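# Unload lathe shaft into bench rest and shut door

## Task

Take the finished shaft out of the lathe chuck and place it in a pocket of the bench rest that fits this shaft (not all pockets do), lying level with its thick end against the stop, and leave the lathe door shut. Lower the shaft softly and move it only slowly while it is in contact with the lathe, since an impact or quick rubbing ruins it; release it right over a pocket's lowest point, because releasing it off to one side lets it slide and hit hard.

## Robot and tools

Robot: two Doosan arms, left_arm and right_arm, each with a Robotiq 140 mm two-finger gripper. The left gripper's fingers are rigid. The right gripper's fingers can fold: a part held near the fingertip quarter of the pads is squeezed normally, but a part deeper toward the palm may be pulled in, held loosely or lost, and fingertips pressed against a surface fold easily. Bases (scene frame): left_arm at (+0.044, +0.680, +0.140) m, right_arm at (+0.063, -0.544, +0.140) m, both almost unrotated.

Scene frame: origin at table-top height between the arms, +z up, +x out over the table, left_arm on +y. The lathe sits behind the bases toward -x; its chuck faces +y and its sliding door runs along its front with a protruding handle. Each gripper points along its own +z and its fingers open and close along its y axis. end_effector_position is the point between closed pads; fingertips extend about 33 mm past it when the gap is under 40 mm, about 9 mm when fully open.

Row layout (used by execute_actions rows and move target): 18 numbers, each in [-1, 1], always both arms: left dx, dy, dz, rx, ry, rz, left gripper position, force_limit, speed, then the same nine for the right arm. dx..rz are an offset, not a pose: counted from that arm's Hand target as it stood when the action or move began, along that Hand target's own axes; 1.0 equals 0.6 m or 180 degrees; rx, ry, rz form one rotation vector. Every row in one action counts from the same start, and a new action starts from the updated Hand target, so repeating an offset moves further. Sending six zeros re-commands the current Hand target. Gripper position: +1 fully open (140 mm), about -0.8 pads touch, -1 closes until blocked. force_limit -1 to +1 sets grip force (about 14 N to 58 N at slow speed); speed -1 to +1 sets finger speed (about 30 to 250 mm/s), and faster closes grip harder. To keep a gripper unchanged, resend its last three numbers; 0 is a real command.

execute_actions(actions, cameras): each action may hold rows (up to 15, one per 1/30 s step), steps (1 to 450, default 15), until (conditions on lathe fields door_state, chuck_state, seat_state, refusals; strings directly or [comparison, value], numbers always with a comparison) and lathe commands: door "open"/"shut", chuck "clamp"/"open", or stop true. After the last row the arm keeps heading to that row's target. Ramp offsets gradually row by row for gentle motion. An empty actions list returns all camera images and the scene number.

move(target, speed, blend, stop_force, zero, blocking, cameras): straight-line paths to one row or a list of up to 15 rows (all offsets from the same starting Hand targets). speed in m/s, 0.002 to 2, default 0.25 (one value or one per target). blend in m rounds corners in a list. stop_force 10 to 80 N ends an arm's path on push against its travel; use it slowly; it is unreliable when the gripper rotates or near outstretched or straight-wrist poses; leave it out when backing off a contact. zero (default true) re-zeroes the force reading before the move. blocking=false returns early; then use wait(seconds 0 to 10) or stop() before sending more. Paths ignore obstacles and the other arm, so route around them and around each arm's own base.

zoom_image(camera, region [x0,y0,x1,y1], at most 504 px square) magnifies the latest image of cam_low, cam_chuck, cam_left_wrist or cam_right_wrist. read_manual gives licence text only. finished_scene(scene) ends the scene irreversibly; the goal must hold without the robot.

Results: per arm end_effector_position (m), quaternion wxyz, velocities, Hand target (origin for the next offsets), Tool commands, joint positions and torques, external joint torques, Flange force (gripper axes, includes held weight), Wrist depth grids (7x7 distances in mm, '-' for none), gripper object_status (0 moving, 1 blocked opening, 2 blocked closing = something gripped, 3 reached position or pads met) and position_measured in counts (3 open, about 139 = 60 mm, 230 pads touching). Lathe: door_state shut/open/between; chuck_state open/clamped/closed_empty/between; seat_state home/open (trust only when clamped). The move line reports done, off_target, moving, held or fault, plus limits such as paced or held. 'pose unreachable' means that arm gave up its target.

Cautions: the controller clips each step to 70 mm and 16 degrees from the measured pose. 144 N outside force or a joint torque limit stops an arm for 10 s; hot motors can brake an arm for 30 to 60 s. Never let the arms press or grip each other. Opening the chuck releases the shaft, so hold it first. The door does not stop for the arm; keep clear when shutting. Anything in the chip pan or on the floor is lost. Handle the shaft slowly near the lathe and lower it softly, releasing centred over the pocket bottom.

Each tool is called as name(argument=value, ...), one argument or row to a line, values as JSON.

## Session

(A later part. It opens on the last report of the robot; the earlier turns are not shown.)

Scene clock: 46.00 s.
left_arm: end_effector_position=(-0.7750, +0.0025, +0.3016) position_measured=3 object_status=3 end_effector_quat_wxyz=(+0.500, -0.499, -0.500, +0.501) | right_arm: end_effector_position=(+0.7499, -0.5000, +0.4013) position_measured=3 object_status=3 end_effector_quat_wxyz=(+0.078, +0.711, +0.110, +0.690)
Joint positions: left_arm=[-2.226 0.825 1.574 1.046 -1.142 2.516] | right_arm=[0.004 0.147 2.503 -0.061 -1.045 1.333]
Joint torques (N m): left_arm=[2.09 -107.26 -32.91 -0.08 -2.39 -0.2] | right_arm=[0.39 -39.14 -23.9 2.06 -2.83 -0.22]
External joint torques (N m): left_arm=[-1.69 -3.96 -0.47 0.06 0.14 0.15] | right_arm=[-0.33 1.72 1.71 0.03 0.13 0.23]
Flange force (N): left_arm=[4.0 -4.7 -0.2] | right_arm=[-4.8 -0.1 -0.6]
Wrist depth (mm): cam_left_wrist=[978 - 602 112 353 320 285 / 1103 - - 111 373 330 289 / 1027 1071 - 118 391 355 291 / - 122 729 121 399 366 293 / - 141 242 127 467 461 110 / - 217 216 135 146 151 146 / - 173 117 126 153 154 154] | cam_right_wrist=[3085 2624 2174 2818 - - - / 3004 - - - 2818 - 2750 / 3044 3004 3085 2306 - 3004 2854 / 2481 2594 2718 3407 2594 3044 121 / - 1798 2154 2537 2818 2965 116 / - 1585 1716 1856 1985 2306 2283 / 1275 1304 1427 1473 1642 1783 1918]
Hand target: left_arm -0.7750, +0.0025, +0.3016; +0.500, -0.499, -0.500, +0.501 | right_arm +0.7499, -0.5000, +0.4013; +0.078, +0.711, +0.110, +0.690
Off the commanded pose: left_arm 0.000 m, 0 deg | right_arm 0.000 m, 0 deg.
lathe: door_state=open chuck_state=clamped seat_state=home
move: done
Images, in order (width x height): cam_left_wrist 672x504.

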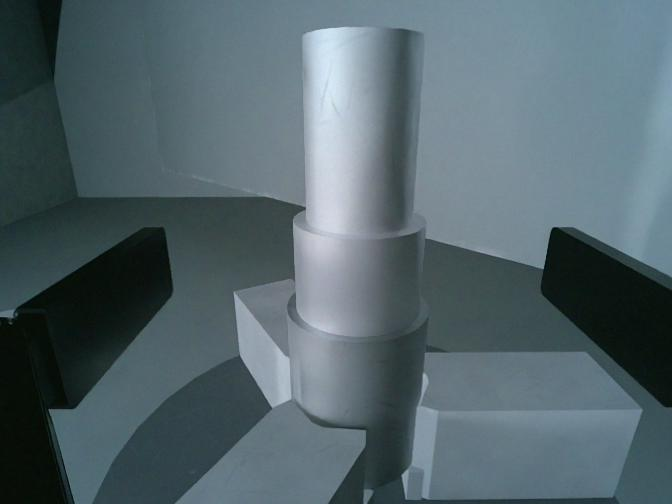

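execute_actions(
  actions=[
    {"rows":[[0,0,0,0,0,0,-1,0,-1,0,0,0,0,0,0,1,1,1]],"steps":150},
  ],
  cameras=["cam_left_wrist","cam_chuck"],
)

Scene clock: 51.40 s.
left_arm: end_effector_position=(-0.7750, +0.0025, +0.3016) position_measured=165 object_status=2 end_effector_quat_wxyz=(+0.500, -0.499, -0.500, +0.501) | right_arm: end_effector_position=(+0.7499, -0.5000, +0.4013) position_measured=3 object_status=3 end_effector_quat_wxyz=(+0.078, +0.711, +0.110, +0.690)
Joint positions: left_arm=[-2.226 0.825 1.574 1.046 -1.142 2.517] | right_arm=[0.004 0.147 2.503 -0.061 -1.045 1.333]
Joint torques (N m): left_arm=[-4.86 -97.84 -32.77 0.37 1.05 -0.32] | right_arm=[0.41 -38.95 -23.84 2.01 -2.76 -0.19]
External joint torques (N m): left_arm=[4.82 -13.41 -0.65 -0.4 -3.35 0.27] | right_arm=[-0.42 1.9 1.7 0.08 0.08 0.21]
Flange force (N): left_arm=[8.2 -13.4 -15.2] | right_arm=[-5.4 -0.2 -0.3]
Wrist depth (mm): cam_left_wrist=[965 - - 109 361 320 278 / 1071 - - 111 371 332 287 / - - - 118 124 356 300 / - - 109 122 124 339 308 / - 89 95 128 129 92 88 / - 74 - 136 140 69 69 / - - - 126 151 - -] | cam_right_wrist=[- - 2784 2750 - 2624 2686 / - - - - 2686 2784 2537 / 3127 2890 3567 3624 3004 - 3459 / 2455 2624 2927 3215 - - 122 / - 1798 2216 2429 2565 3004 115 / - 1564 1704 1856 2057 2283 2260 / 1297 1304 1418 1492 1585 1743 1902]
Hand target: left_arm -0.7750, +0.0025, +0.3016; +0.500, -0.499, -0.500, +0.501 | right_arm +0.7499, -0.5000, +0.4013; +0.078, +0.711, +0.110, +0.690
Off the commanded pose: left_arm 0.000 m, 0 deg | right_arm 0.000 m, 0 deg.
lathe: door_state=open chuck_state=clamped seat_state=home
Images, in order (width x height): cam_chuck 504x504, cam_left_wrist 672x504.

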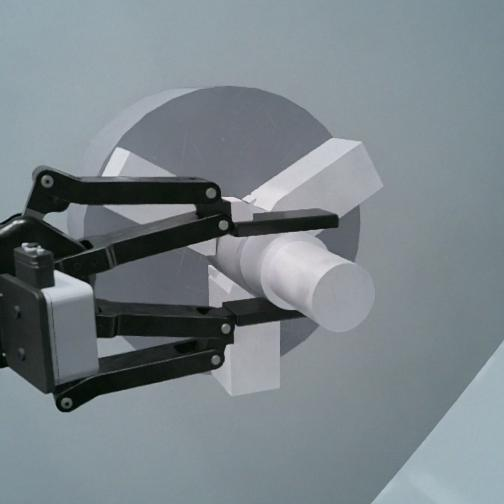

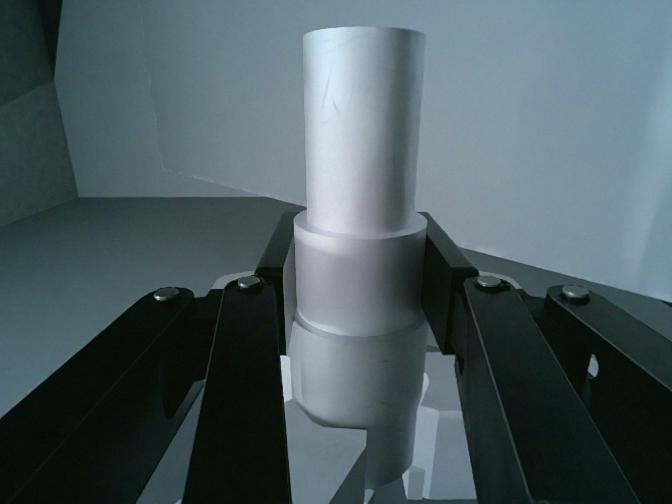

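execute_actions(
  actions=[
    {"lathe":{"chuck":"open"},"steps":150,"until":{"lathe":{"chuck_state":"open"}}},
  ],
  cameras=["cam_left_wrist","cam_chuck"],
)

Scene clock: 52.60 s.
left_arm: end_effector_position=(-0.7750, +0.0025, +0.3015) position_measured=165 object_status=2 end_effector_quat_wxyz=(+0.500, -0.499, -0.500, +0.500) | right_arm: end_effector_position=(+0.7499, -0.5000, +0.4013) position_measured=3 object_status=3 end_effector_quat_wxyz=(+0.078, +0.711, +0.110, +0.690)
Joint positions: left_arm=[-2.226 0.825 1.574 1.046 -1.142 2.517] | right_arm=[0.004 0.147 2.503 -0.061 -1.045 1.333]
Joint torques (N m): left_arm=[1.82 -113.5 -36.57 -1.2 -4.15 -0.11] | right_arm=[0.68 -39.03 -23.77 1.96 -2.78 -0.16]
External joint torques (N m): left_arm=[-2.29 2.21 3.13 1.2 1.84 0.06] | right_arm=[-0.55 1.43 1.61 0.12 0.07 0.17]
Flange force (N): left_arm=[4.5 1.1 0.2] | right_arm=[-4.4 0.3 -0.8]
Wrist depth (mm): cam_left_wrist=[- - - 106 361 314 277 / - - - 111 117 332 288 / - - - 118 395 342 299 / - 751 109 122 125 339 307 / - 89 96 129 129 92 83 / - 74 - 136 140 69 72 / - - - 126 152 - -] | cam_right_wrist=[- 3127 - - - - - / - - 3044 - 2818 4077 - / 3261 - - - 3215 - - / 2403 2624 2890 2890 2965 3261 3085 / - 1798 2195 2429 2750 3085 115 / - 1564 1729 1871 2075 2216 2283 / 1283 1304 1392 1502 1608 1756 1918]
Hand target: left_arm -0.7750, +0.0025, +0.3016; +0.500, -0.499, -0.500, +0.501 | right_arm +0.7499, -0.5000, +0.4013; +0.078, +0.711, +0.110, +0.690
Tool commands: left_gripper/position=-1.0 left_gripper/force_limit=+0.0 left_gripper/speed=-1.0 right_gripper/position=+1.0 right_gripper/force_limit=+1.0 right_gripper/speed=+1.0
Off the commanded pose: left_arm 0.000 m, 0 deg | right_arm 0.000 m, 0 deg.
lathe: door_state=open chuck_state=open seat_state=open
Images, in order (width x height): cam_chuck 504x504, cam_left_wrist 672x504.

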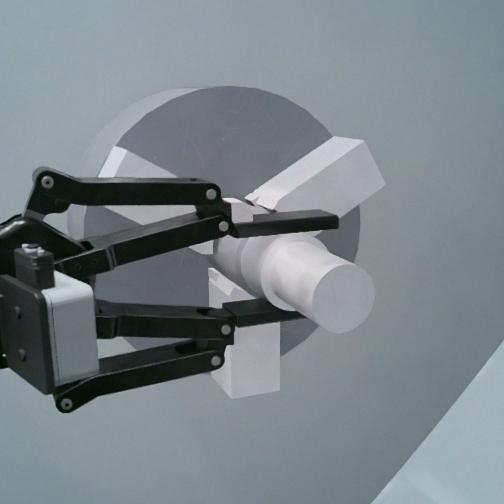

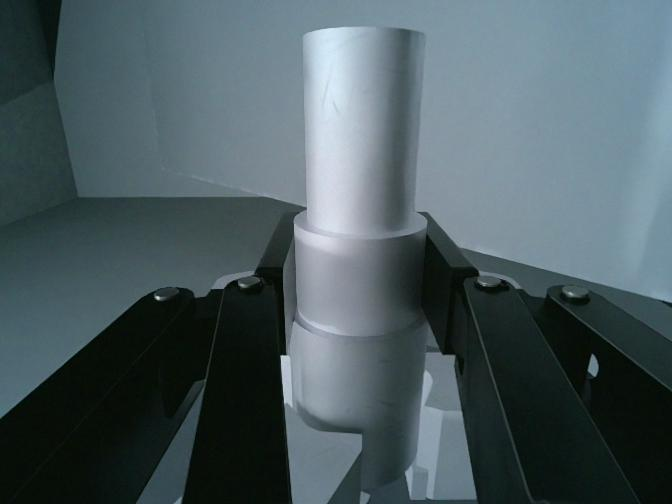

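move(
  target=[
    [0.1,0,0,0,0,0,-1,0,-1,0,0,0,0,0,0,1,1,1],
    [0.2,0,0,0,0,0,-1,0,-1,0,0,0,0,0,0,1,1,1],
  ],
  speed=[0.015,0.04],
  blend=[0.005,0],
  cameras=["cam_left_wrist","cam_chuck","cam_low"],
)

Scene clock: 58.77 s.
left_arm: end_effector_position=(-0.7751, +0.1225, +0.3017) position_measured=165 object_status=2 end_effector_quat_wxyz=(+0.500, -0.499, -0.500, +0.501) | right_arm: end_effector_position=(+0.7499, -0.5000, +0.4013) position_measured=3 object_status=3 end_effector_quat_wxyz=(+0.078, +0.711, +0.110, +0.690)
Joint positions: left_arm=[-2.326 0.729 1.79 0.908 -1.156 2.663] | right_arm=[0.004 0.147 2.503 -0.061 -1.045 1.333]
Joint torques (N m): left_arm=[1.92 -102.63 -32.71 -0.56 -4.53 -0.13] | right_arm=[0.45 -38.97 -23.83 2.08 -2.81 -0.24]
External joint torques (N m): left_arm=[-2.02 2.39 3 0.94 2.02 0.08] | right_arm=[-0.45 1.84 1.71 0.01 0.13 0.25]
Flange force (N): left_arm=[3.8 1.2 0.4] | right_arm=[-5.2 0.3 -0.4]
Wrist depth (mm): cam_left_wrist=[- 477 - 106 110 - 271 / - 1071 - 111 371 315 287 / 1071 - - 118 381 350 298 / - - 109 122 124 354 311 / - 89 95 129 129 92 95 / - 74 - 136 140 69 72 / - - - 146 149 - -] | cam_right_wrist=[- - - - 2624 2455 2718 / 2965 - 3567 - - - 2353 / 2854 3127 3085 2854 - - - / 2481 2686 2784 2854 3004 3407 3044 / - 1743 2260 2565 2686 2965 115 / - 1532 1716 1841 2020 2238 2329 / 1312 1304 1401 1492 1631 1743 1887]
Hand target: left_arm -0.7751, +0.1225, +0.3017; +0.500, -0.499, -0.500, +0.501 | right_arm +0.7499, -0.5000, +0.4013; +0.078, +0.711, +0.110, +0.690
Off the commanded pose: left_arm 0.000 m, 0 deg | right_arm 0.000 m, 0 deg.
lathe: door_state=open chuck_state=open seat_state=open
move: done
Images, in order (width x height): cam_low 504x504, cam_chuck 504x504, cam_left_wrist 672x504.

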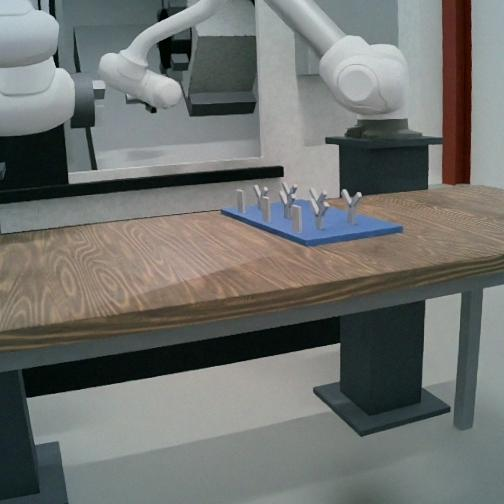

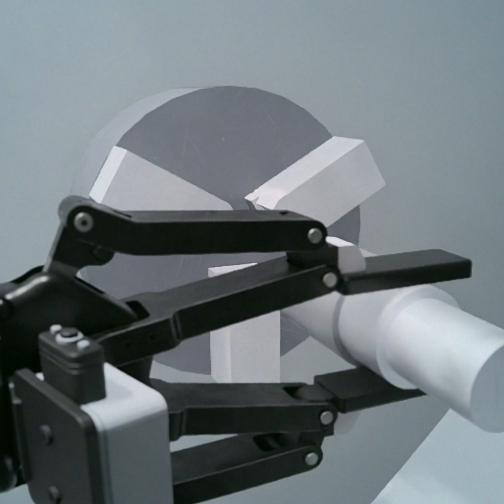

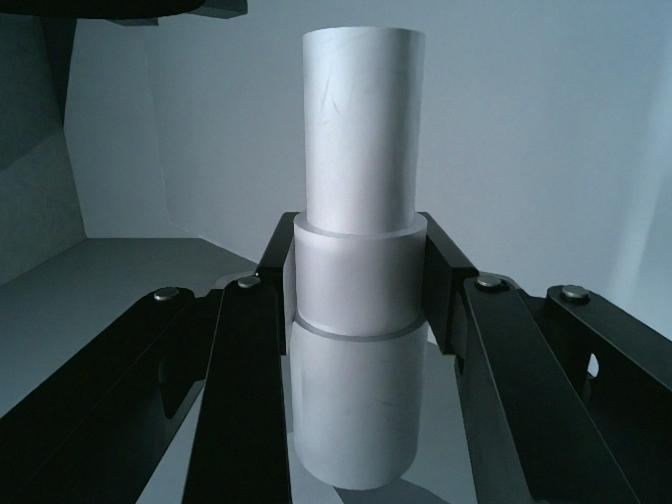

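move(
  target=[-0.104,-0.03,-0.875,0,0,0,-1,0,-1,0,0,0,0,0,0,1,1,1],
  speed=0.2,
)

move(
  target=[-0.02,-0.15,-0.92,0,0,0,-1,0,-1,0,0,0,0,0,0,1,1,1],
  speed=0.2,
  cameras=["cam_low"],
)

Scene clock: 64.87 s.
left_arm: end_effector_position=(-0.2501, +0.0605, +0.3189) position_measured=165 object_status=2 end_effector_quat_wxyz=(+0.500, -0.499, -0.500, +0.500) | right_arm: end_effector_position=(+0.7499, -0.5000, +0.4013) position_measured=3 object_status=3 end_effector_quat_wxyz=(+0.078, +0.711, +0.110, +0.690)
Joint positions: left_arm=[-1.556 0.594 2.038 1.575 -1.575 2.631] | right_arm=[0.004 0.147 2.503 -0.061 -1.045 1.333]
Joint torques (N m): left_arm=[1.89 -85.25 -26.11 -2.51 -4.46 -0.08] | right_arm=[0.62 -39.31 -23.86 2.01 -2.86 -0.23]
External joint torques (N m): left_arm=[-1.75 1.27 1.51 1.12 1.98 0.03] | right_arm=[-0.62 2.26 1.74 0.07 0.17 0.24]
Flange force (N): left_arm=[1.9 2.2 2.9] | right_arm=[-6.1 0.2 0.1]
Wrist depth (mm): cam_left_wrist=[1004 823 767 105 108 - 365 / - 1333 - 111 115 - 370 / 982 1309 1272 118 119 - 382 / - - 108 122 123 - 396 / 706 89 95 129 129 92 92 / - 73 - 136 140 69 72 / - - - 145 - - -] | cam_right_wrist=[- 3459 2750 - - 3624 - / 2718 2965 3459 3044 - - - / 3044 3004 - 3127 - - - / 2565 2594 2927 3004 4756 3044 121 / - 1770 2134 2429 2854 2927 115 / - 1553 1716 1826 2020 2329 2260 / 1290 1268 1401 1512 1585 1783 1887]
Hand target: left_arm -0.2500, +0.0605, +0.3189; +0.500, -0.499, -0.500, +0.501 | right_arm +0.7499, -0.5000, +0.4013; +0.078, +0.711, +0.110, +0.690
Off the commanded pose: left_arm 0.000 m, 0 deg | right_arm 0.000 m, 0 deg.
lathe: door_state=open chuck_state=open seat_state=open
move: done

Scene clock: 68.03 s.
left_arm: end_effector_position=(+0.3021, +0.0490, +0.4081) position_measured=165 object_status=2 end_effector_quat_wxyz=(+0.500, -0.499, -0.500, +0.500) | right_arm: end_effector_position=(+0.7499, -0.5000, +0.4013) position_measured=3 object_status=3 end_effector_quat_wxyz=(+0.078, +0.711, +0.110, +0.690)
Joint positions: left_arm=[-0.85 0.745 1.481 2.053 -2.116 2.362] | right_arm=[0.004 0.147 2.503 -0.061 -1.045 1.333]
Joint torques (N m): left_arm=[2.09 -106.55 -35.54 -4.7 -3.7 -0.13] | right_arm=[0.55 -39.09 -23.73 2.11 -2.77 -0.26]
External joint torques (N m): left_arm=[-1.94 0.33 1.06 1.41 1.68 0.08] | right_arm=[-0.51 1.72 1.56 -0.01 0.07 0.27]
Flange force (N): left_arm=[1.6 2.8 4.5] | right_arm=[-5.1 0.6 -0.4]
Wrist depth (mm): cam_left_wrist=[878 - 1294 106 107 - - / 4391 1294 2073 111 115 - - / - - 1473 118 119 - - / 3499 957 120 121 123 - 1018 / - 90 95 129 129 92 88 / - 74 - 136 140 69 72 / - - - 146 - - -] | cam_right_wrist=[2718 2750 - 2784 2686 - - / - - - - - 2818 2455 / 2195 3624 3407 - 3357 - 3004 / 2455 2594 2750 3127 - 3127 121 / - 1756 2216 2455 2784 2890 115 / - 1574 1691 1812 2075 2260 2260 / 1290 1297 1392 1473 1553 1756 1887]
Hand target: left_arm +0.3021, +0.0490, +0.4082; +0.500, -0.499, -0.500, +0.501 | right_arm +0.7499, -0.5000, +0.4013; +0.078, +0.711, +0.110, +0.690
Off the commanded pose: left_arm 0.000 m, 0 deg | right_arm 0.000 m, 0 deg.
lathe: door_state=open chuck_state=open seat_state=open
move: done
Images, in order (width x height): cam_low 504x504.

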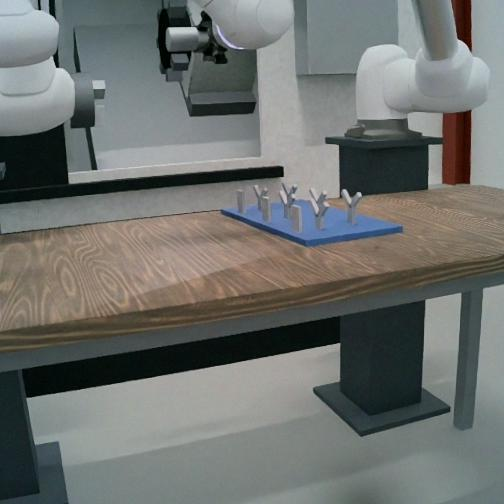

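execute_actions(
  actions=[
    {"lathe":{"door":"shut"},"steps":1},
  ],
)

move(
  target=[0.2517,0.2633,-0.33,-0.4998,-0.0188,-0.0188,-1,0,-1,0,0,0,0,0,0,1,1,1],
  speed=0.2,
  cameras=["cam_low","cam_left_wrist"],
)

zoom_image(
  camera="cam_left_wrist",
  region=[400, 20, 600, 320],
)

Scene clock: 69.43 s.
left_arm: end_effector_position=(+0.3021, +0.0490, +0.4082) position_measured=165 object_status=2 end_effector_quat_wxyz=(+0.500, -0.499, -0.500, +0.501) | right_arm: end_effector_position=(+0.7499, -0.5000, +0.4013) position_measured=3 object_status=3 end_effector_quat_wxyz=(+0.078, +0.711, +0.110, +0.690)
Joint positions: left_arm=[-0.85 0.745 1.481 2.053 -2.116 2.362] | right_arm=[0.004 0.147 2.503 -0.061 -1.045 1.333]
Joint torques (N m): left_arm=[2.1 -106.32 -35.38 -4.66 -3.68 -0.09] | right_arm=[0.82 -38.89 -23.86 2.09 -2.81 -0.2]
External joint torques (N m): left_arm=[-2 0.14 0.91 1.37 1.67 0.04] | right_arm=[-0.81 1.82 1.72 0 0.12 0.21]
Flange force (N): left_arm=[1.4 2.5 4.5] | right_arm=[-5.5 1.2 -0.5]
Wrist depth (mm): cam_left_wrist=[- 1426 1197 106 108 - - / 882 - - 111 115 - 889 / 5207 - 1634 118 120 965 - / 5893 974 120 122 124 978 - / 5207 90 95 128 129 92 83 / - 73 - 137 140 68 72 / - - - 146 - - -] | cam_right_wrist=[- - 2784 2378 - - 2537 / - 2750 2818 3215 3127 2784 - / 3044 2890 2594 - 2890 3567 5435 / 2509 2686 2594 3085 3357 3044 121 / - 1826 2195 2403 2718 2818 115 / - 1553 1679 1871 2038 2216 2283 / 1268 1297 1418 1502 1585 1743 1856]
Hand target: left_arm +0.3021, +0.0490, +0.4082; +0.500, -0.499, -0.500, +0.501 | right_arm +0.7499, -0.5000, +0.4013; +0.078, +0.711, +0.110, +0.690
Tool commands: left_gripper/position=-1.0 left_gripper/force_limit=+0.0 left_gripper/speed=-1.0 right_gripper/position=+1.0 right_gripper/force_limit=+1.0 right_gripper/speed=+1.0
Off the commanded pose: left_arm 0.000 m, 0 deg | right_arm 0.000 m, 0 deg.
lathe: door_state=between chuck_state=open seat_state=open

Scene clock: 73.73 s.
left_arm: end_effector_position=(+0.4998, +0.2002, +0.2499) position_measured=165 object_status=2 end_effector_quat_wxyz=(-0.001, +0.680, +0.733, +0.000) | right_arm: end_effector_position=(+0.7499, -0.5000, +0.4013) position_measured=3 object_status=3 end_effector_quat_wxyz=(+0.078, +0.711, +0.110, +0.690)
Joint positions: left_arm=[-0.854 0.311 1.826 3.141 -1.005 2.203] | right_arm=[0.004 0.147 2.503 -0.061 -1.045 1.333]
Joint torques (N m): left_arm=[1.82 -70.9 -38.65 -3.74 -0.14 -0.14] | right_arm=[0.59 -39.03 -23.98 2.03 -2.82 -0.23]
External joint torques (N m): left_arm=[-1.63 2.32 2.49 0.05 0.1 0.14] | right_arm=[-0.58 2.09 1.85 0.05 0.14 0.24]
Flange force (N): left_arm=[0.0 -2.9 4.4] | right_arm=[-5.9 0.3 -0.3]
Wrist depth (mm): cam_left_wrist=[338 335 335 114 336 334 341 / 369 343 348 111 342 349 360 / 1109 369 371 118 365 374 381 / 1204 394 330 121 126 398 406 / - 89 96 128 129 92 95 / - 74 - 136 140 69 72 / - - - 146 - - -] | cam_right_wrist=[2654 2750 - 2750 2624 3357 - / - 2216 2927 3085 2565 - - / 3215 3309 3127 3567 - 3215 2890 / 2353 2624 2965 3357 2818 2854 135 / - 1770 2134 2455 2854 3004 115 / - 1574 1666 1856 2057 2238 2260 / 1335 1327 1392 1473 1574 1743 1856]
Hand target: left_arm +0.4998, +0.2002, +0.2499; -0.001, +0.680, +0.733, +0.000 | right_arm +0.7499, -0.5000, +0.4013; +0.078, +0.711, +0.110, +0.690
Off the commanded pose: left_arm 0.000 m, 0 deg | right_arm 0.000 m, 0 deg.
lathe: door_state=shut chuck_state=open seat_state=open
move: done
Images, in order (width x height): cam_low 504x504, cam_left_wrist 672x504.

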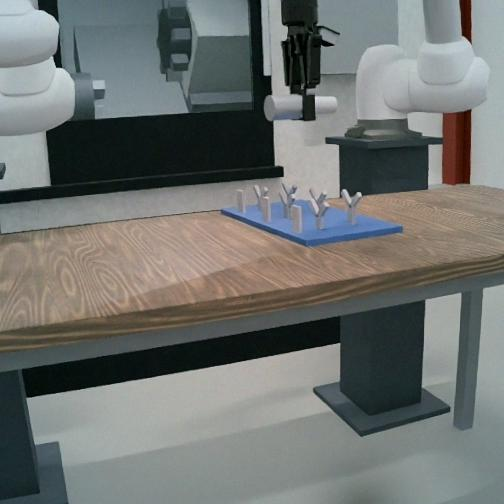

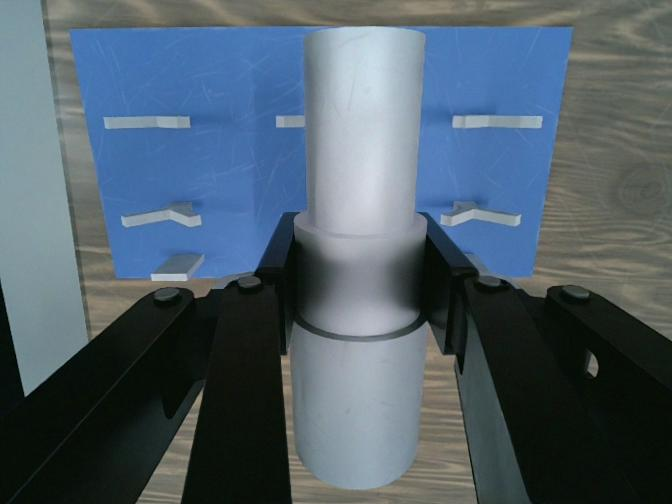

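Scaled by 1.680 from the camera's 672x504 image, which has a finer 960x720 frame.

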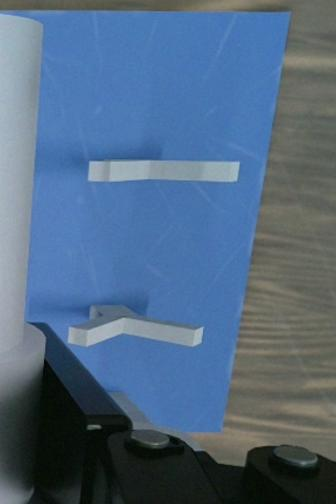

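move(
  target=[0.0133,0.1817,0.1917,0,0,0,-1,0,-1,0,0,0,0,0,0,1,1,1],
  speed=0.12,
  cameras=["cam_low","cam_left_wrist"],
)

zoom_image(
  camera="cam_left_wrist",
  region=[220, 20, 520, 320],
)

zoom_image(
  camera="cam_low",
  region=[270, 120, 380, 240],
)

Scene clock: 78.50 s.
left_arm: end_effector_position=(+0.6077, +0.2164, +0.1348) position_measured=165 object_status=2 end_effector_quat_wxyz=(+0.000, +0.680, +0.733, +0.000) | right_arm: end_effector_position=(+0.7499, -0.5000, +0.4013) position_measured=3 object_status=3 end_effector_quat_wxyz=(+0.078, +0.711, +0.110, +0.690)
Joint positions: left_arm=[-0.727 0.516 1.765 3.141 -0.862 2.331] | right_arm=[0.004 0.147 2.503 -0.061 -1.045 1.333]
Joint torques (N m): left_arm=[2.08 -85.92 -34.59 -3.42 -0.18 -0.14] | right_arm=[0.38 -38.98 -23.91 2.09 -2.8 -0.19]
External joint torques (N m): left_arm=[-2.16 1.31 2.13 0.11 0.13 0.14] | right_arm=[-0.4 2.16 1.84 -0.01 0.13 0.21]
Flange force (N): left_arm=[0.2 -4.2 2.7] | right_arm=[-6.0 -0.1 -0.2]
Wrist depth (mm): cam_left_wrist=[227 227 228 113 224 238 237 / 241 237 241 111 238 252 251 / 254 254 255 118 251 267 267 / 268 266 263 121 125 281 282 / 285 89 95 129 129 92 95 / - 73 - 136 140 69 69 / - - - 146 - - -] | cam_right_wrist=[2818 3127 2718 3261 2624 2818 2890 / - - 3171 2854 2784 - - / 2686 - 3044 2750 3407 - 2260 / 2481 2624 3171 3004 3407 153 135 / - 1812 2154 2353 2784 2890 116 / - 1596 1743 1887 2057 2306 2260 / 1290 1304 1375 1532 1596 1743 1902]
Hand target: left_arm +0.6077, +0.2164, +0.1348; -0.001, +0.680, +0.733, +0.000 | right_arm +0.7499, -0.5000, +0.4013; +0.078, +0.711, +0.110, +0.690
Off the commanded pose: left_arm 0.000 m, 0 deg | right_arm 0.000 m, 0 deg.
lathe: door_state=shut chuck_state=open seat_state=open
move: done
Images, in order (width x height): cam_low 504x504, cam_left_wrist 672x504.

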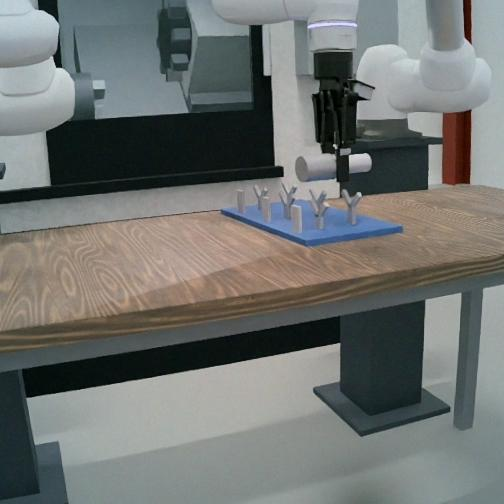

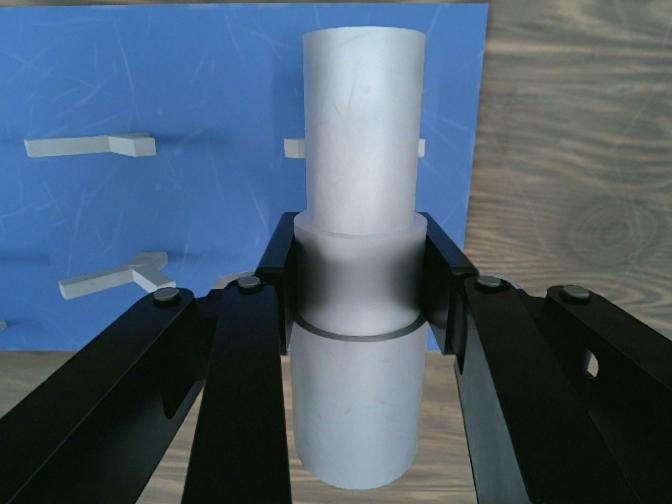

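Scaled by 1.680 from the camera's 672x504 image, which has a finer 960x720 frame.

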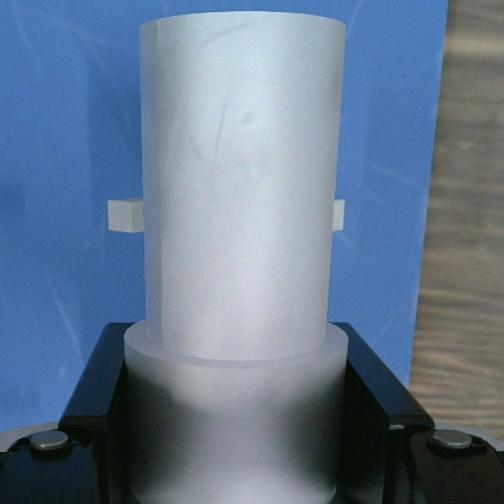

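Scaled by 4.200 from the camera's 504x504 image, which has a finer 720x720 frame.

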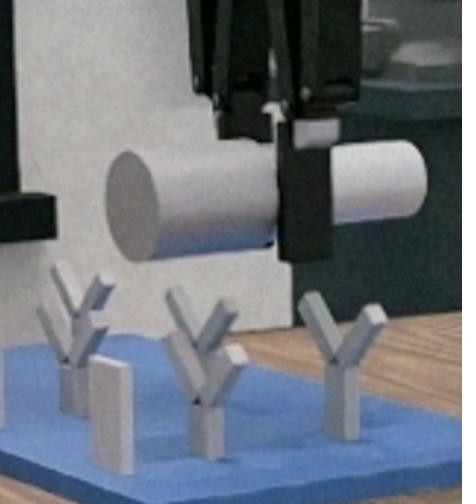

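move(
  target=[0,0,0.07,0,0,0,-1,0,-1,0,0,0,0,0,0,1,1,1],
  speed=0.08,
  cameras=["cam_low","cam_left_wrist"],
)

zoom_image(
  camera="cam_left_wrist",
  region=[220, 20, 520, 320],
)

zoom_image(
  camera="cam_low",
  region=[270, 120, 380, 240],
)

Scene clock: 80.27 s.
left_arm: end_effector_position=(+0.6077, +0.2165, +0.0928) position_measured=165 object_status=2 end_effector_quat_wxyz=(-0.001, +0.680, +0.733, +0.000) | right_arm: end_effector_position=(+0.7499, -0.5000, +0.4013) position_measured=3 object_status=3 end_effector_quat_wxyz=(+0.078, +0.711, +0.110, +0.690)
Joint positions: left_arm=[-0.727 0.563 1.784 3.141 -0.796 2.331] | right_arm=[0.004 0.147 2.503 -0.061 -1.045 1.333]
Joint torques (N m): left_arm=[1.82 -88.73 -32.62 -3.22 -0.18 -0.13] | right_arm=[0.74 -39.01 -23.79 2.12 -2.84 -0.29]
External joint torques (N m): left_arm=[-1.65 1.82 2.12 0.12 0.13 0.13] | right_arm=[-0.73 1.81 1.63 -0.04 0.15 0.3]
Flange force (N): left_arm=[0.3 -3.4 3.1] | right_arm=[-5.3 1.3 -0.4]
Wrist depth (mm): cam_left_wrist=[187 190 190 114 188 197 200 / 198 200 200 111 198 209 211 / 212 214 212 118 207 223 224 / 223 226 221 122 126 237 238 / - 89 95 129 129 92 95 / - 74 - 136 140 69 69 / - - - 146 - - -] | cam_right_wrist=[- 2854 - - 2654 2854 - / 3127 2927 3459 2750 - - - / 3085 3512 - - - 3567 - / 2537 2686 2854 2750 2818 - 128 / - 1798 2216 2481 2624 2927 115 / - 1532 1743 1856 2038 2238 2353 / 1297 1297 1375 1502 1654 1729 1887]
Hand target: left_arm +0.6077, +0.2164, +0.0928; -0.001, +0.680, +0.733, +0.000 | right_arm +0.7499, -0.5000, +0.4013; +0.078, +0.711, +0.110, +0.690
Off the commanded pose: left_arm 0.000 m, 0 deg | right_arm 0.000 m, 0 deg.
lathe: door_state=shut chuck_state=open seat_state=open
move: done
Images, in order (width x height): cam_low 504x504, cam_left_wrist 672x504.

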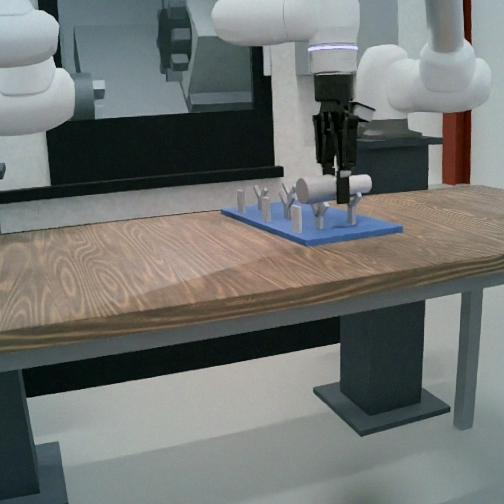

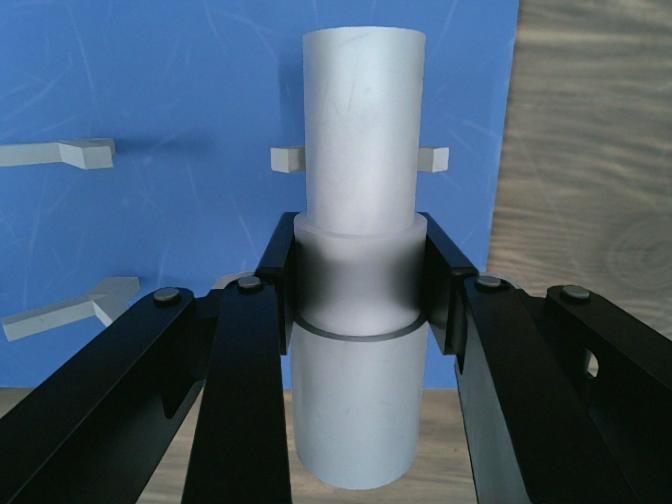

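Scaled by 1.680 from the camera's 672x504 image, which has a finer 960x720 frame.

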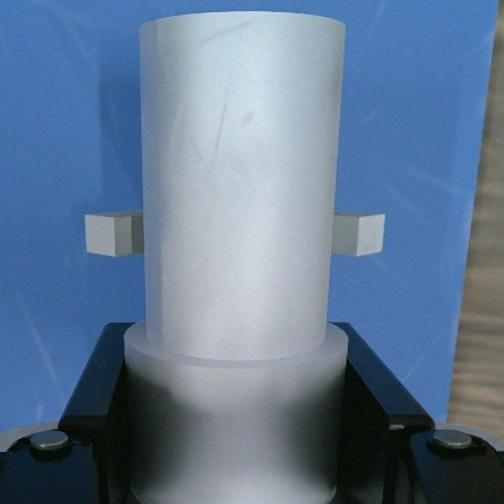

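Scaled by 4.200 from the camera's 504x504 image, which has a finer 720x720 frame.

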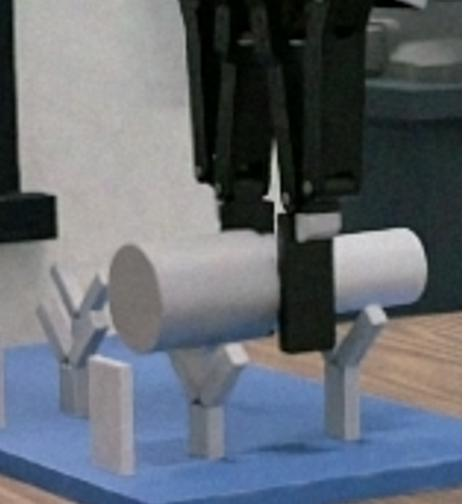

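move(
  target=[-0.0083,0.0007,0.0083,0,0,0,-1,0,-1,0,0,0,0,0,0,1,1,1],
  speed=0.03,
)

move(
  target=[0,0,0.033,0,0,0,-1,0,-1,0,0,0,0,0,0,1,1,1],
  speed=0.006,
  stop_force=10,
  cameras=["cam_low","cam_left_wrist"],
)

zoom_image(
  camera="cam_low",
  region=[270, 120, 380, 240],
)

Scene clock: 82.03 s.
left_arm: end_effector_position=(+0.6085, +0.2115, +0.0878) position_measured=165 object_status=2 end_effector_quat_wxyz=(-0.001, +0.680, +0.733, +0.000) | right_arm: end_effector_position=(+0.7499, -0.5000, +0.4013) position_measured=3 object_status=3 end_effector_quat_wxyz=(+0.078, +0.711, +0.110, +0.690)
Joint positions: left_arm=[-0.731 0.573 1.778 3.141 -0.792 2.327] | right_arm=[0.004 0.147 2.503 -0.061 -1.045 1.333]
Joint torques (N m): left_arm=[1.99 -89.39 -32.33 -3.21 -0.15 -0.15] | right_arm=[0.56 -38.72 -23.52 2.09 -2.79 -0.27]
External joint torques (N m): left_arm=[-1.63 1.68 1.95 0.12 0.11 0.15] | right_arm=[-0.45 1.43 1.38 -0.01 0.1 0.28]
Flange force (N): left_arm=[0.2 -3.1 2.9] | right_arm=[-4.2 0.7 -0.5]
Wrist depth (mm): cam_left_wrist=[185 186 186 114 184 191 196 / 193 195 196 111 194 204 206 / 207 208 207 118 203 219 219 / 221 219 215 122 126 230 233 / - 89 95 128 129 92 95 / - 73 - 136 140 69 69 / - - - 146 - - -] | cam_right_wrist=[- 2927 3624 2750 - - 2718 / 3171 3742 2594 3459 - - 3742 / 2818 2927 3407 - - - 3459 / 2537 2718 3044 4228 3459 3127 127 / - 1798 2174 2378 2854 2927 115 / - 1574 1691 1841 2057 2260 2238 / 1290 1304 1418 1473 1642 1783 1902]
Hand target: left_arm +0.6085, +0.2115, +0.0878; -0.001, +0.680, +0.733, +0.000 | right_arm +0.7499, -0.5000, +0.4013; +0.078, +0.711, +0.110, +0.690
Off the commanded pose: left_arm 0.000 m, 0 deg | right_arm 0.000 m, 0 deg.
lathe: door_state=shut chuck_state=open seat_state=open
move: done

Scene clock: 83.77 s.
left_arm: end_effector_position=(+0.6085, +0.2115, +0.0809) position_measured=165 object_status=2 end_effector_quat_wxyz=(+0.000, +0.680, +0.733, +0.000) | right_arm: end_effector_position=(+0.7499, -0.5000, +0.4013) position_measured=3 object_status=3 end_effector_quat_wxyz=(+0.078, +0.711, +0.110, +0.690)
Joint positions: left_arm=[-0.731 0.581 1.781 3.141 -0.781 2.327] | right_arm=[0.004 0.147 2.503 -0.061 -1.045 1.333]
Joint torques (N m): left_arm=[-4.38 -72.65 -24.23 -4.75 0.62 0.11] | right_arm=[0.22 -39.48 -23.82 2.02 -2.82 -0.2]
External joint torques (N m): left_arm=[4.62 -15.5 -5.89 1.68 -0.67 -0.11] | right_arm=[-0.28 2.42 1.58 0.08 0.12 0.21]
Flange force (N): left_arm=[7.4 1.2 -21.3] | right_arm=[-6.3 -0.9 0.6]
Wrist depth (mm): cam_left_wrist=[179 179 179 113 175 186 189 / 188 189 189 112 185 198 200 / 201 200 200 118 198 210 212 / 212 213 207 122 126 223 225 / - 89 95 128 128 92 91 / - 73 - 135 139 69 69 / - - - 144 148 - -] | cam_right_wrist=[- - 2818 2750 - 4857 - / - - 2854 - 2784 2784 3215 / 3407 2686 - - 3215 2927 3407 / 2429 2624 2965 5188 - - 128 / - 1798 2195 2509 2784 2854 115 / - 1585 1666 1887 2075 2238 2353 / 1290 1297 1409 1492 1585 1783 1887]
Hand target: left_arm +0.6085, +0.2115, +0.0809; +0.000, +0.680, +0.733, +0.000 (not the last commanded pose) | right_arm +0.7499, -0.5000, +0.4013; +0.078, +0.711, +0.110, +0.690
Off the commanded pose: left_arm 0.013 m, 0 deg | right_arm 0.000 m, 0 deg.
lathe: door_state=shut chuck_state=open seat_state=open
move: contact (left_arm)
Images, in order (width x height): cam_low 504x504, cam_left_wrist 672x504.

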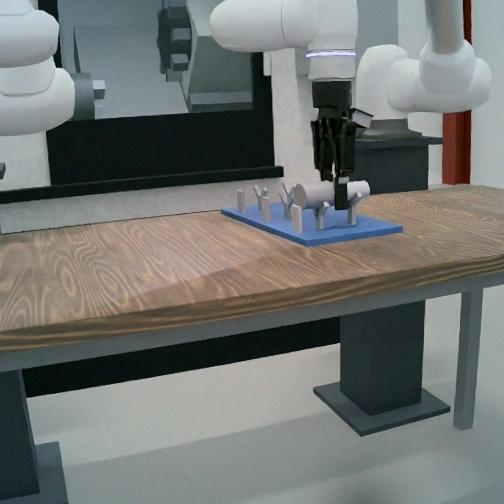

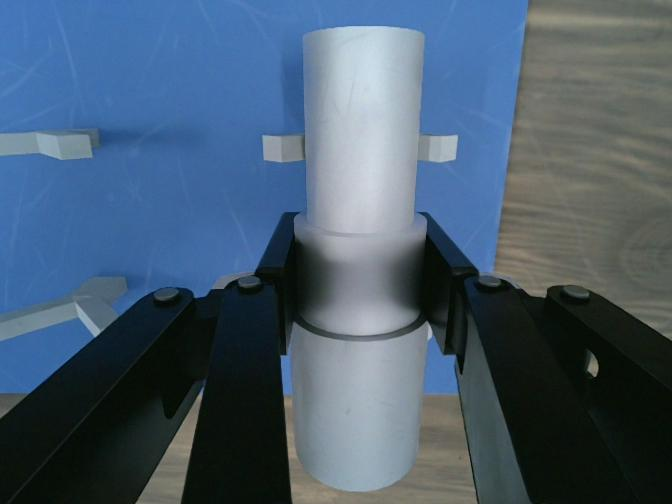

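Scaled by 4.200 from the camera's 504x504 image, which has a finer 720x720 frame.

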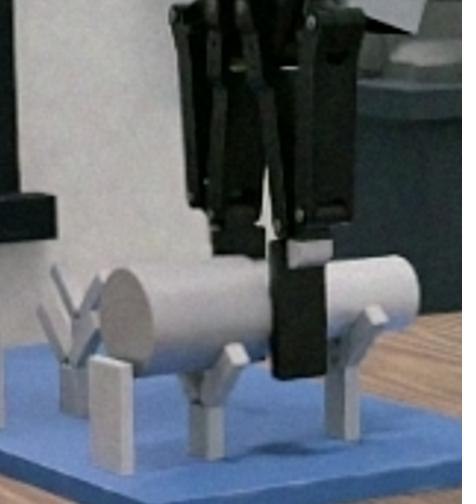

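zoom_image(
  camera="cam_low",
  region=[280, 170, 380, 240],
)

zoom_image(
  camera="cam_low",
  region=[285, 175, 335, 225],
)

Scaled by 5.040 from the camera's 504x504 image, which has a finer 720x720 frame.

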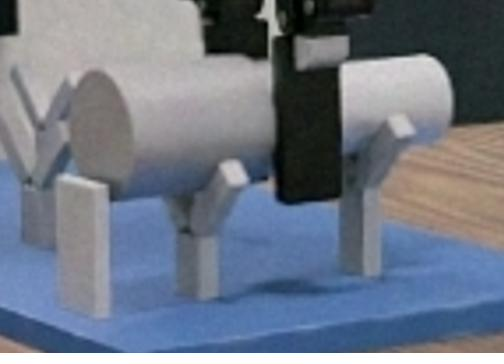

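Scaled by 10.080 from the camera's 504x504 image, which has a finer 720x720 frame.

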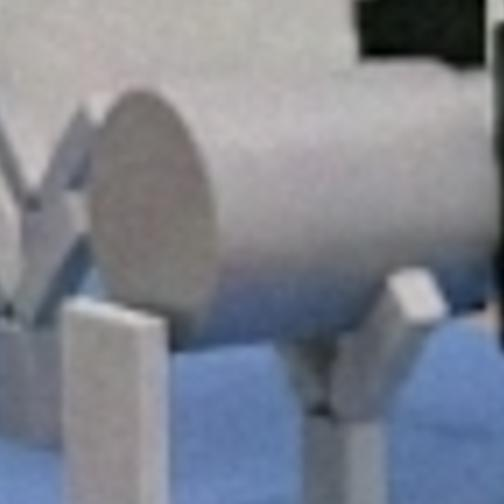

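move(
  target=[0,0,-0.0117,0,0,0,-1,0,-1,0,0,0,0,0,0,1,1,1],
  speed=0.02,
  cameras=["cam_low"],
)

zoom_image(
  camera="cam_low",
  region=[280, 170, 380, 240],
)

move(
  target=[0.01,0,0.0,0,0,0,-1,0,-1,0,0,0,0,0,0,1,1,1],
  speed=0.03,
)

move(
  target=[0,0,0.033,0,0,0,-1,0,-1,0,0,0,0,0,0,1,1,1],
  speed=0.005,
  stop_force=10,
  cameras=["cam_low","cam_left_wrist"],
)

zoom_image(
  camera="cam_low",
  region=[280, 170, 380, 240],
)

Scene clock: 86.70 s.
left_arm: end_effector_position=(+0.6085, +0.2115, +0.0879) position_measured=165 object_status=2 end_effector_quat_wxyz=(+0.000, +0.680, +0.733, +0.000) | right_arm: end_effector_position=(+0.7499, -0.5000, +0.4013) position_measured=3 object_status=3 end_effector_quat_wxyz=(+0.078, +0.711, +0.110, +0.690)
Joint positions: left_arm=[-0.731 0.573 1.778 3.141 -0.792 2.326] | right_arm=[0.004 0.147 2.503 -0.061 -1.045 1.333]
Joint torques (N m): left_arm=[2.05 -89.45 -32.48 -3.21 -0.12 -0.15] | right_arm=[0.51 -38.79 -23.88 2.05 -2.82 -0.21]
External joint torques (N m): left_arm=[-1.69 1.63 2 0.11 0.07 0.15] | right_arm=[-0.45 1.6 1.79 0.03 0.14 0.22]
Flange force (N): left_arm=[0.3 -3.3 2.8] | right_arm=[-4.7 0.3 -0.9]
Wrist depth (mm): cam_left_wrist=[186 185 185 115 184 191 195 / 193 195 196 111 193 204 207 / 207 207 207 118 204 219 219 / 221 220 216 122 126 229 234 / - 89 95 128 129 92 95 / - 74 - 136 140 69 72 / - - - 145 148 - -] | cam_right_wrist=[- - - - 2403 3171 2624 / 2481 - - 2965 - - 2927 / 3567 - 4005 3004 3085 - 3171 / 2481 2654 3127 3309 3407 - 121 / - 1783 2238 2429 2654 2854 116 / - 1596 1716 1856 2057 2378 2306 / 1304 1297 1418 1492 1619 1783 1902]
Hand target: left_arm +0.6085, +0.2115, +0.0879; +0.000, +0.680, +0.733, +0.000 | right_arm +0.7499, -0.5000, +0.4013; +0.078, +0.711, +0.110, +0.690
Off the commanded pose: left_arm 0.000 m, 0 deg | right_arm 0.000 m, 0 deg.
lathe: door_state=shut chuck_state=open seat_state=open
move: done
Images, in order (width x height): cam_low 504x504.

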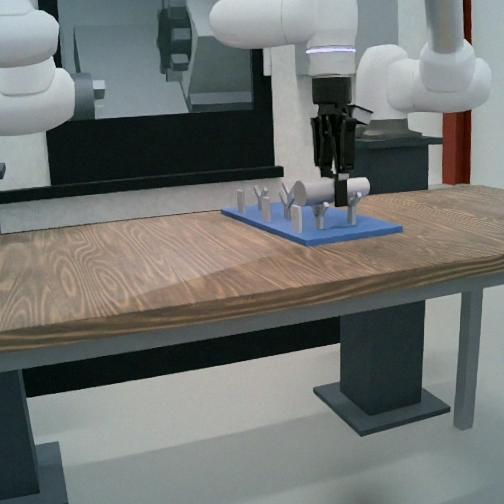

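Scaled by 5.040 from the camera's 504x504 image, which has a finer 720x720 frame.

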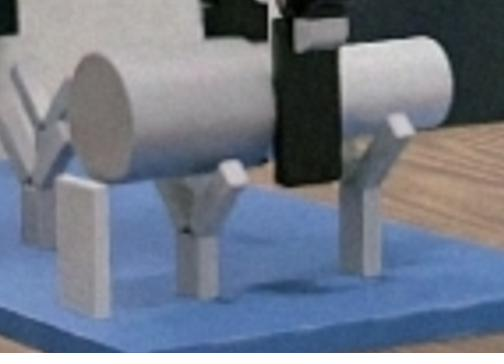

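Scene clock: 87.40 s.
left_arm: end_effector_position=(+0.6080, +0.2175, +0.0879) position_measured=165 object_status=2 end_effector_quat_wxyz=(+0.000, +0.680, +0.733, +0.000) | right_arm: end_effector_position=(+0.7499, -0.5000, +0.4013) position_measured=3 object_status=3 end_effector_quat_wxyz=(+0.078, +0.711, +0.110, +0.690)
Joint positions: left_arm=[-0.725 0.568 1.787 3.141 -0.788 2.332] | right_arm=[0.004 0.147 2.503 -0.061 -1.045 1.333]
Joint torques (N m): left_arm=[1.91 -88.68 -32.4 -3.2 -0.15 -0.13] | right_arm=[0.54 -39.07 -23.68 2.05 -2.81 -0.16]
External joint torques (N m): left_arm=[-1.54 1.47 2.08 0.11 0.1 0.12] | right_arm=[-0.47 1.54 1.48 0.05 0.11 0.17]
Flange force (N): left_arm=[0.6 -3.5 2.7] | right_arm=[-4.4 0.3 -0.4]
Wrist depth (mm): cam_left_wrist=[185 186 186 115 183 192 196 / 195 195 196 111 195 205 208 / 208 207 207 119 203 218 219 / 220 221 215 122 126 231 232 / - 89 95 128 129 92 95 / - 74 - 135 140 69 72 / - - - 145 148 - -] | cam_right_wrist=[3624 - 2378 3742 2750 - 2927 / 2565 - - - 2818 - 2890 / 3171 4476 - - - 2784 2854 / 2481 2686 3085 3004 - 3127 120 / - 1798 2174 2455 2750 2927 115 / - 1553 1716 1871 2038 2260 2283 / 1312 1312 1409 1492 1608 1704 1871]
Hand target: left_arm +0.6080, +0.2175, +0.0879; +0.000, +0.680, +0.733, +0.000 | right_arm +0.7499, -0.5000, +0.4013; +0.078, +0.711, +0.110, +0.690
Off the commanded pose: left_arm 0.000 m, 0 deg | right_arm 0.000 m, 0 deg.
lathe: door_state=shut chuck_state=open seat_state=open
move: done

Scene clock: 89.40 s.
left_arm: end_effector_position=(+0.6081, +0.2174, +0.0809) position_measured=165 object_status=2 end_effector_quat_wxyz=(+0.000, +0.680, +0.733, +0.000) | right_arm: end_effector_position=(+0.7499, -0.5000, +0.4013) position_measured=3 object_status=3 end_effector_quat_wxyz=(+0.078, +0.711, +0.110, +0.690)
Joint positions: left_arm=[-0.725 0.576 1.79 3.141 -0.777 2.332] | right_arm=[0.004 0.147 2.503 -0.061 -1.045 1.333]
Joint torques (N m): left_arm=[0.25 -73.48 -24.84 -3.29 0.59 0.08] | right_arm=[0.32 -38.7 -23.71 2.03 -2.77 -0.27]
External joint torques (N m): left_arm=[0.12 -14.13 -5.09 0.25 -0.64 -0.08] | right_arm=[-0.36 1.49 1.48 0.07 0.07 0.29]
Flange force (N): left_arm=[3.3 -3.4 -19.5] | right_arm=[-4.4 0.1 -0.5]
Wrist depth (mm): cam_left_wrist=[179 179 179 114 175 186 190 / 189 189 188 111 187 198 200 / 200 200 201 119 196 209 213 / 213 213 207 122 126 223 225 / - 89 95 128 128 92 91 / - 74 - 135 139 69 69 / - - - 144 148 - -] | cam_right_wrist=[2890 - 2750 2509 - - - / - 3512 3742 - - 3171 2965 / 3044 - 3459 - 2378 - 2965 / 2481 2654 2750 3085 - 3567 134 / - 1798 2174 2509 2718 2890 115 / - 1553 1704 1871 2075 2238 2216 / 1275 1335 1409 1492 1585 1704 1856]
Hand target: left_arm +0.6081, +0.2174, +0.0809; +0.000, +0.680, +0.733, +0.000 (not the last commanded pose) | right_arm +0.7499, -0.5000, +0.4013; +0.078, +0.711, +0.110, +0.690
Off the commanded pose: left_arm 0.013 m, 0 deg | right_arm 0.000 m, 0 deg.
lathe: door_state=shut chuck_state=open seat_state=open
move: contact (left_arm)
Images, in order (width x height): cam_low 504x504, cam_left_wrist 672x504.

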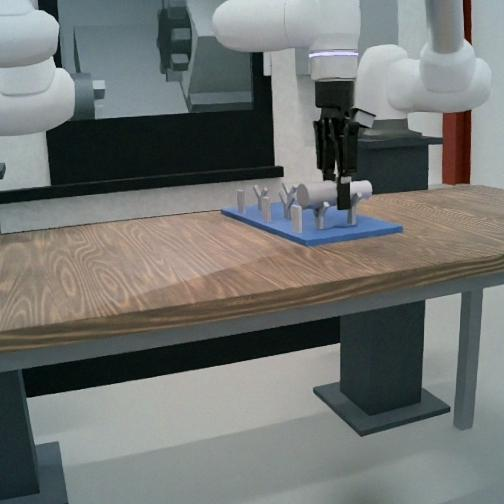

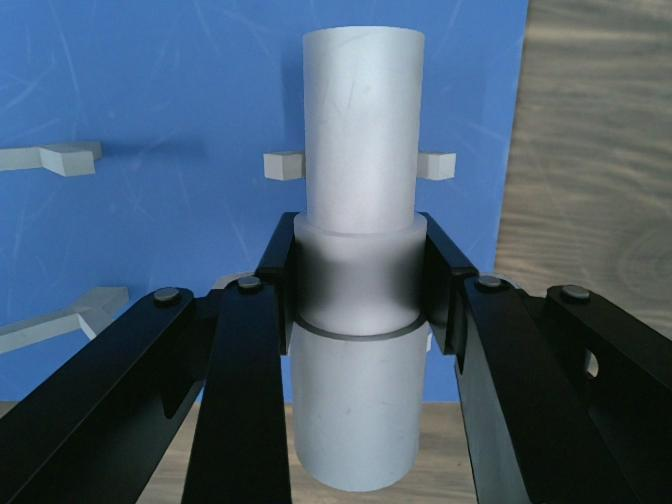

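Scaled by 5.040 from the camera's 504x504 image, which has a finer 720x720 frame.

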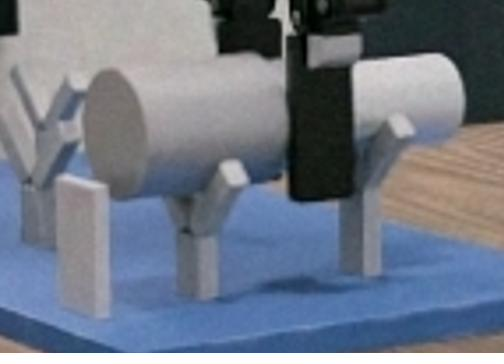

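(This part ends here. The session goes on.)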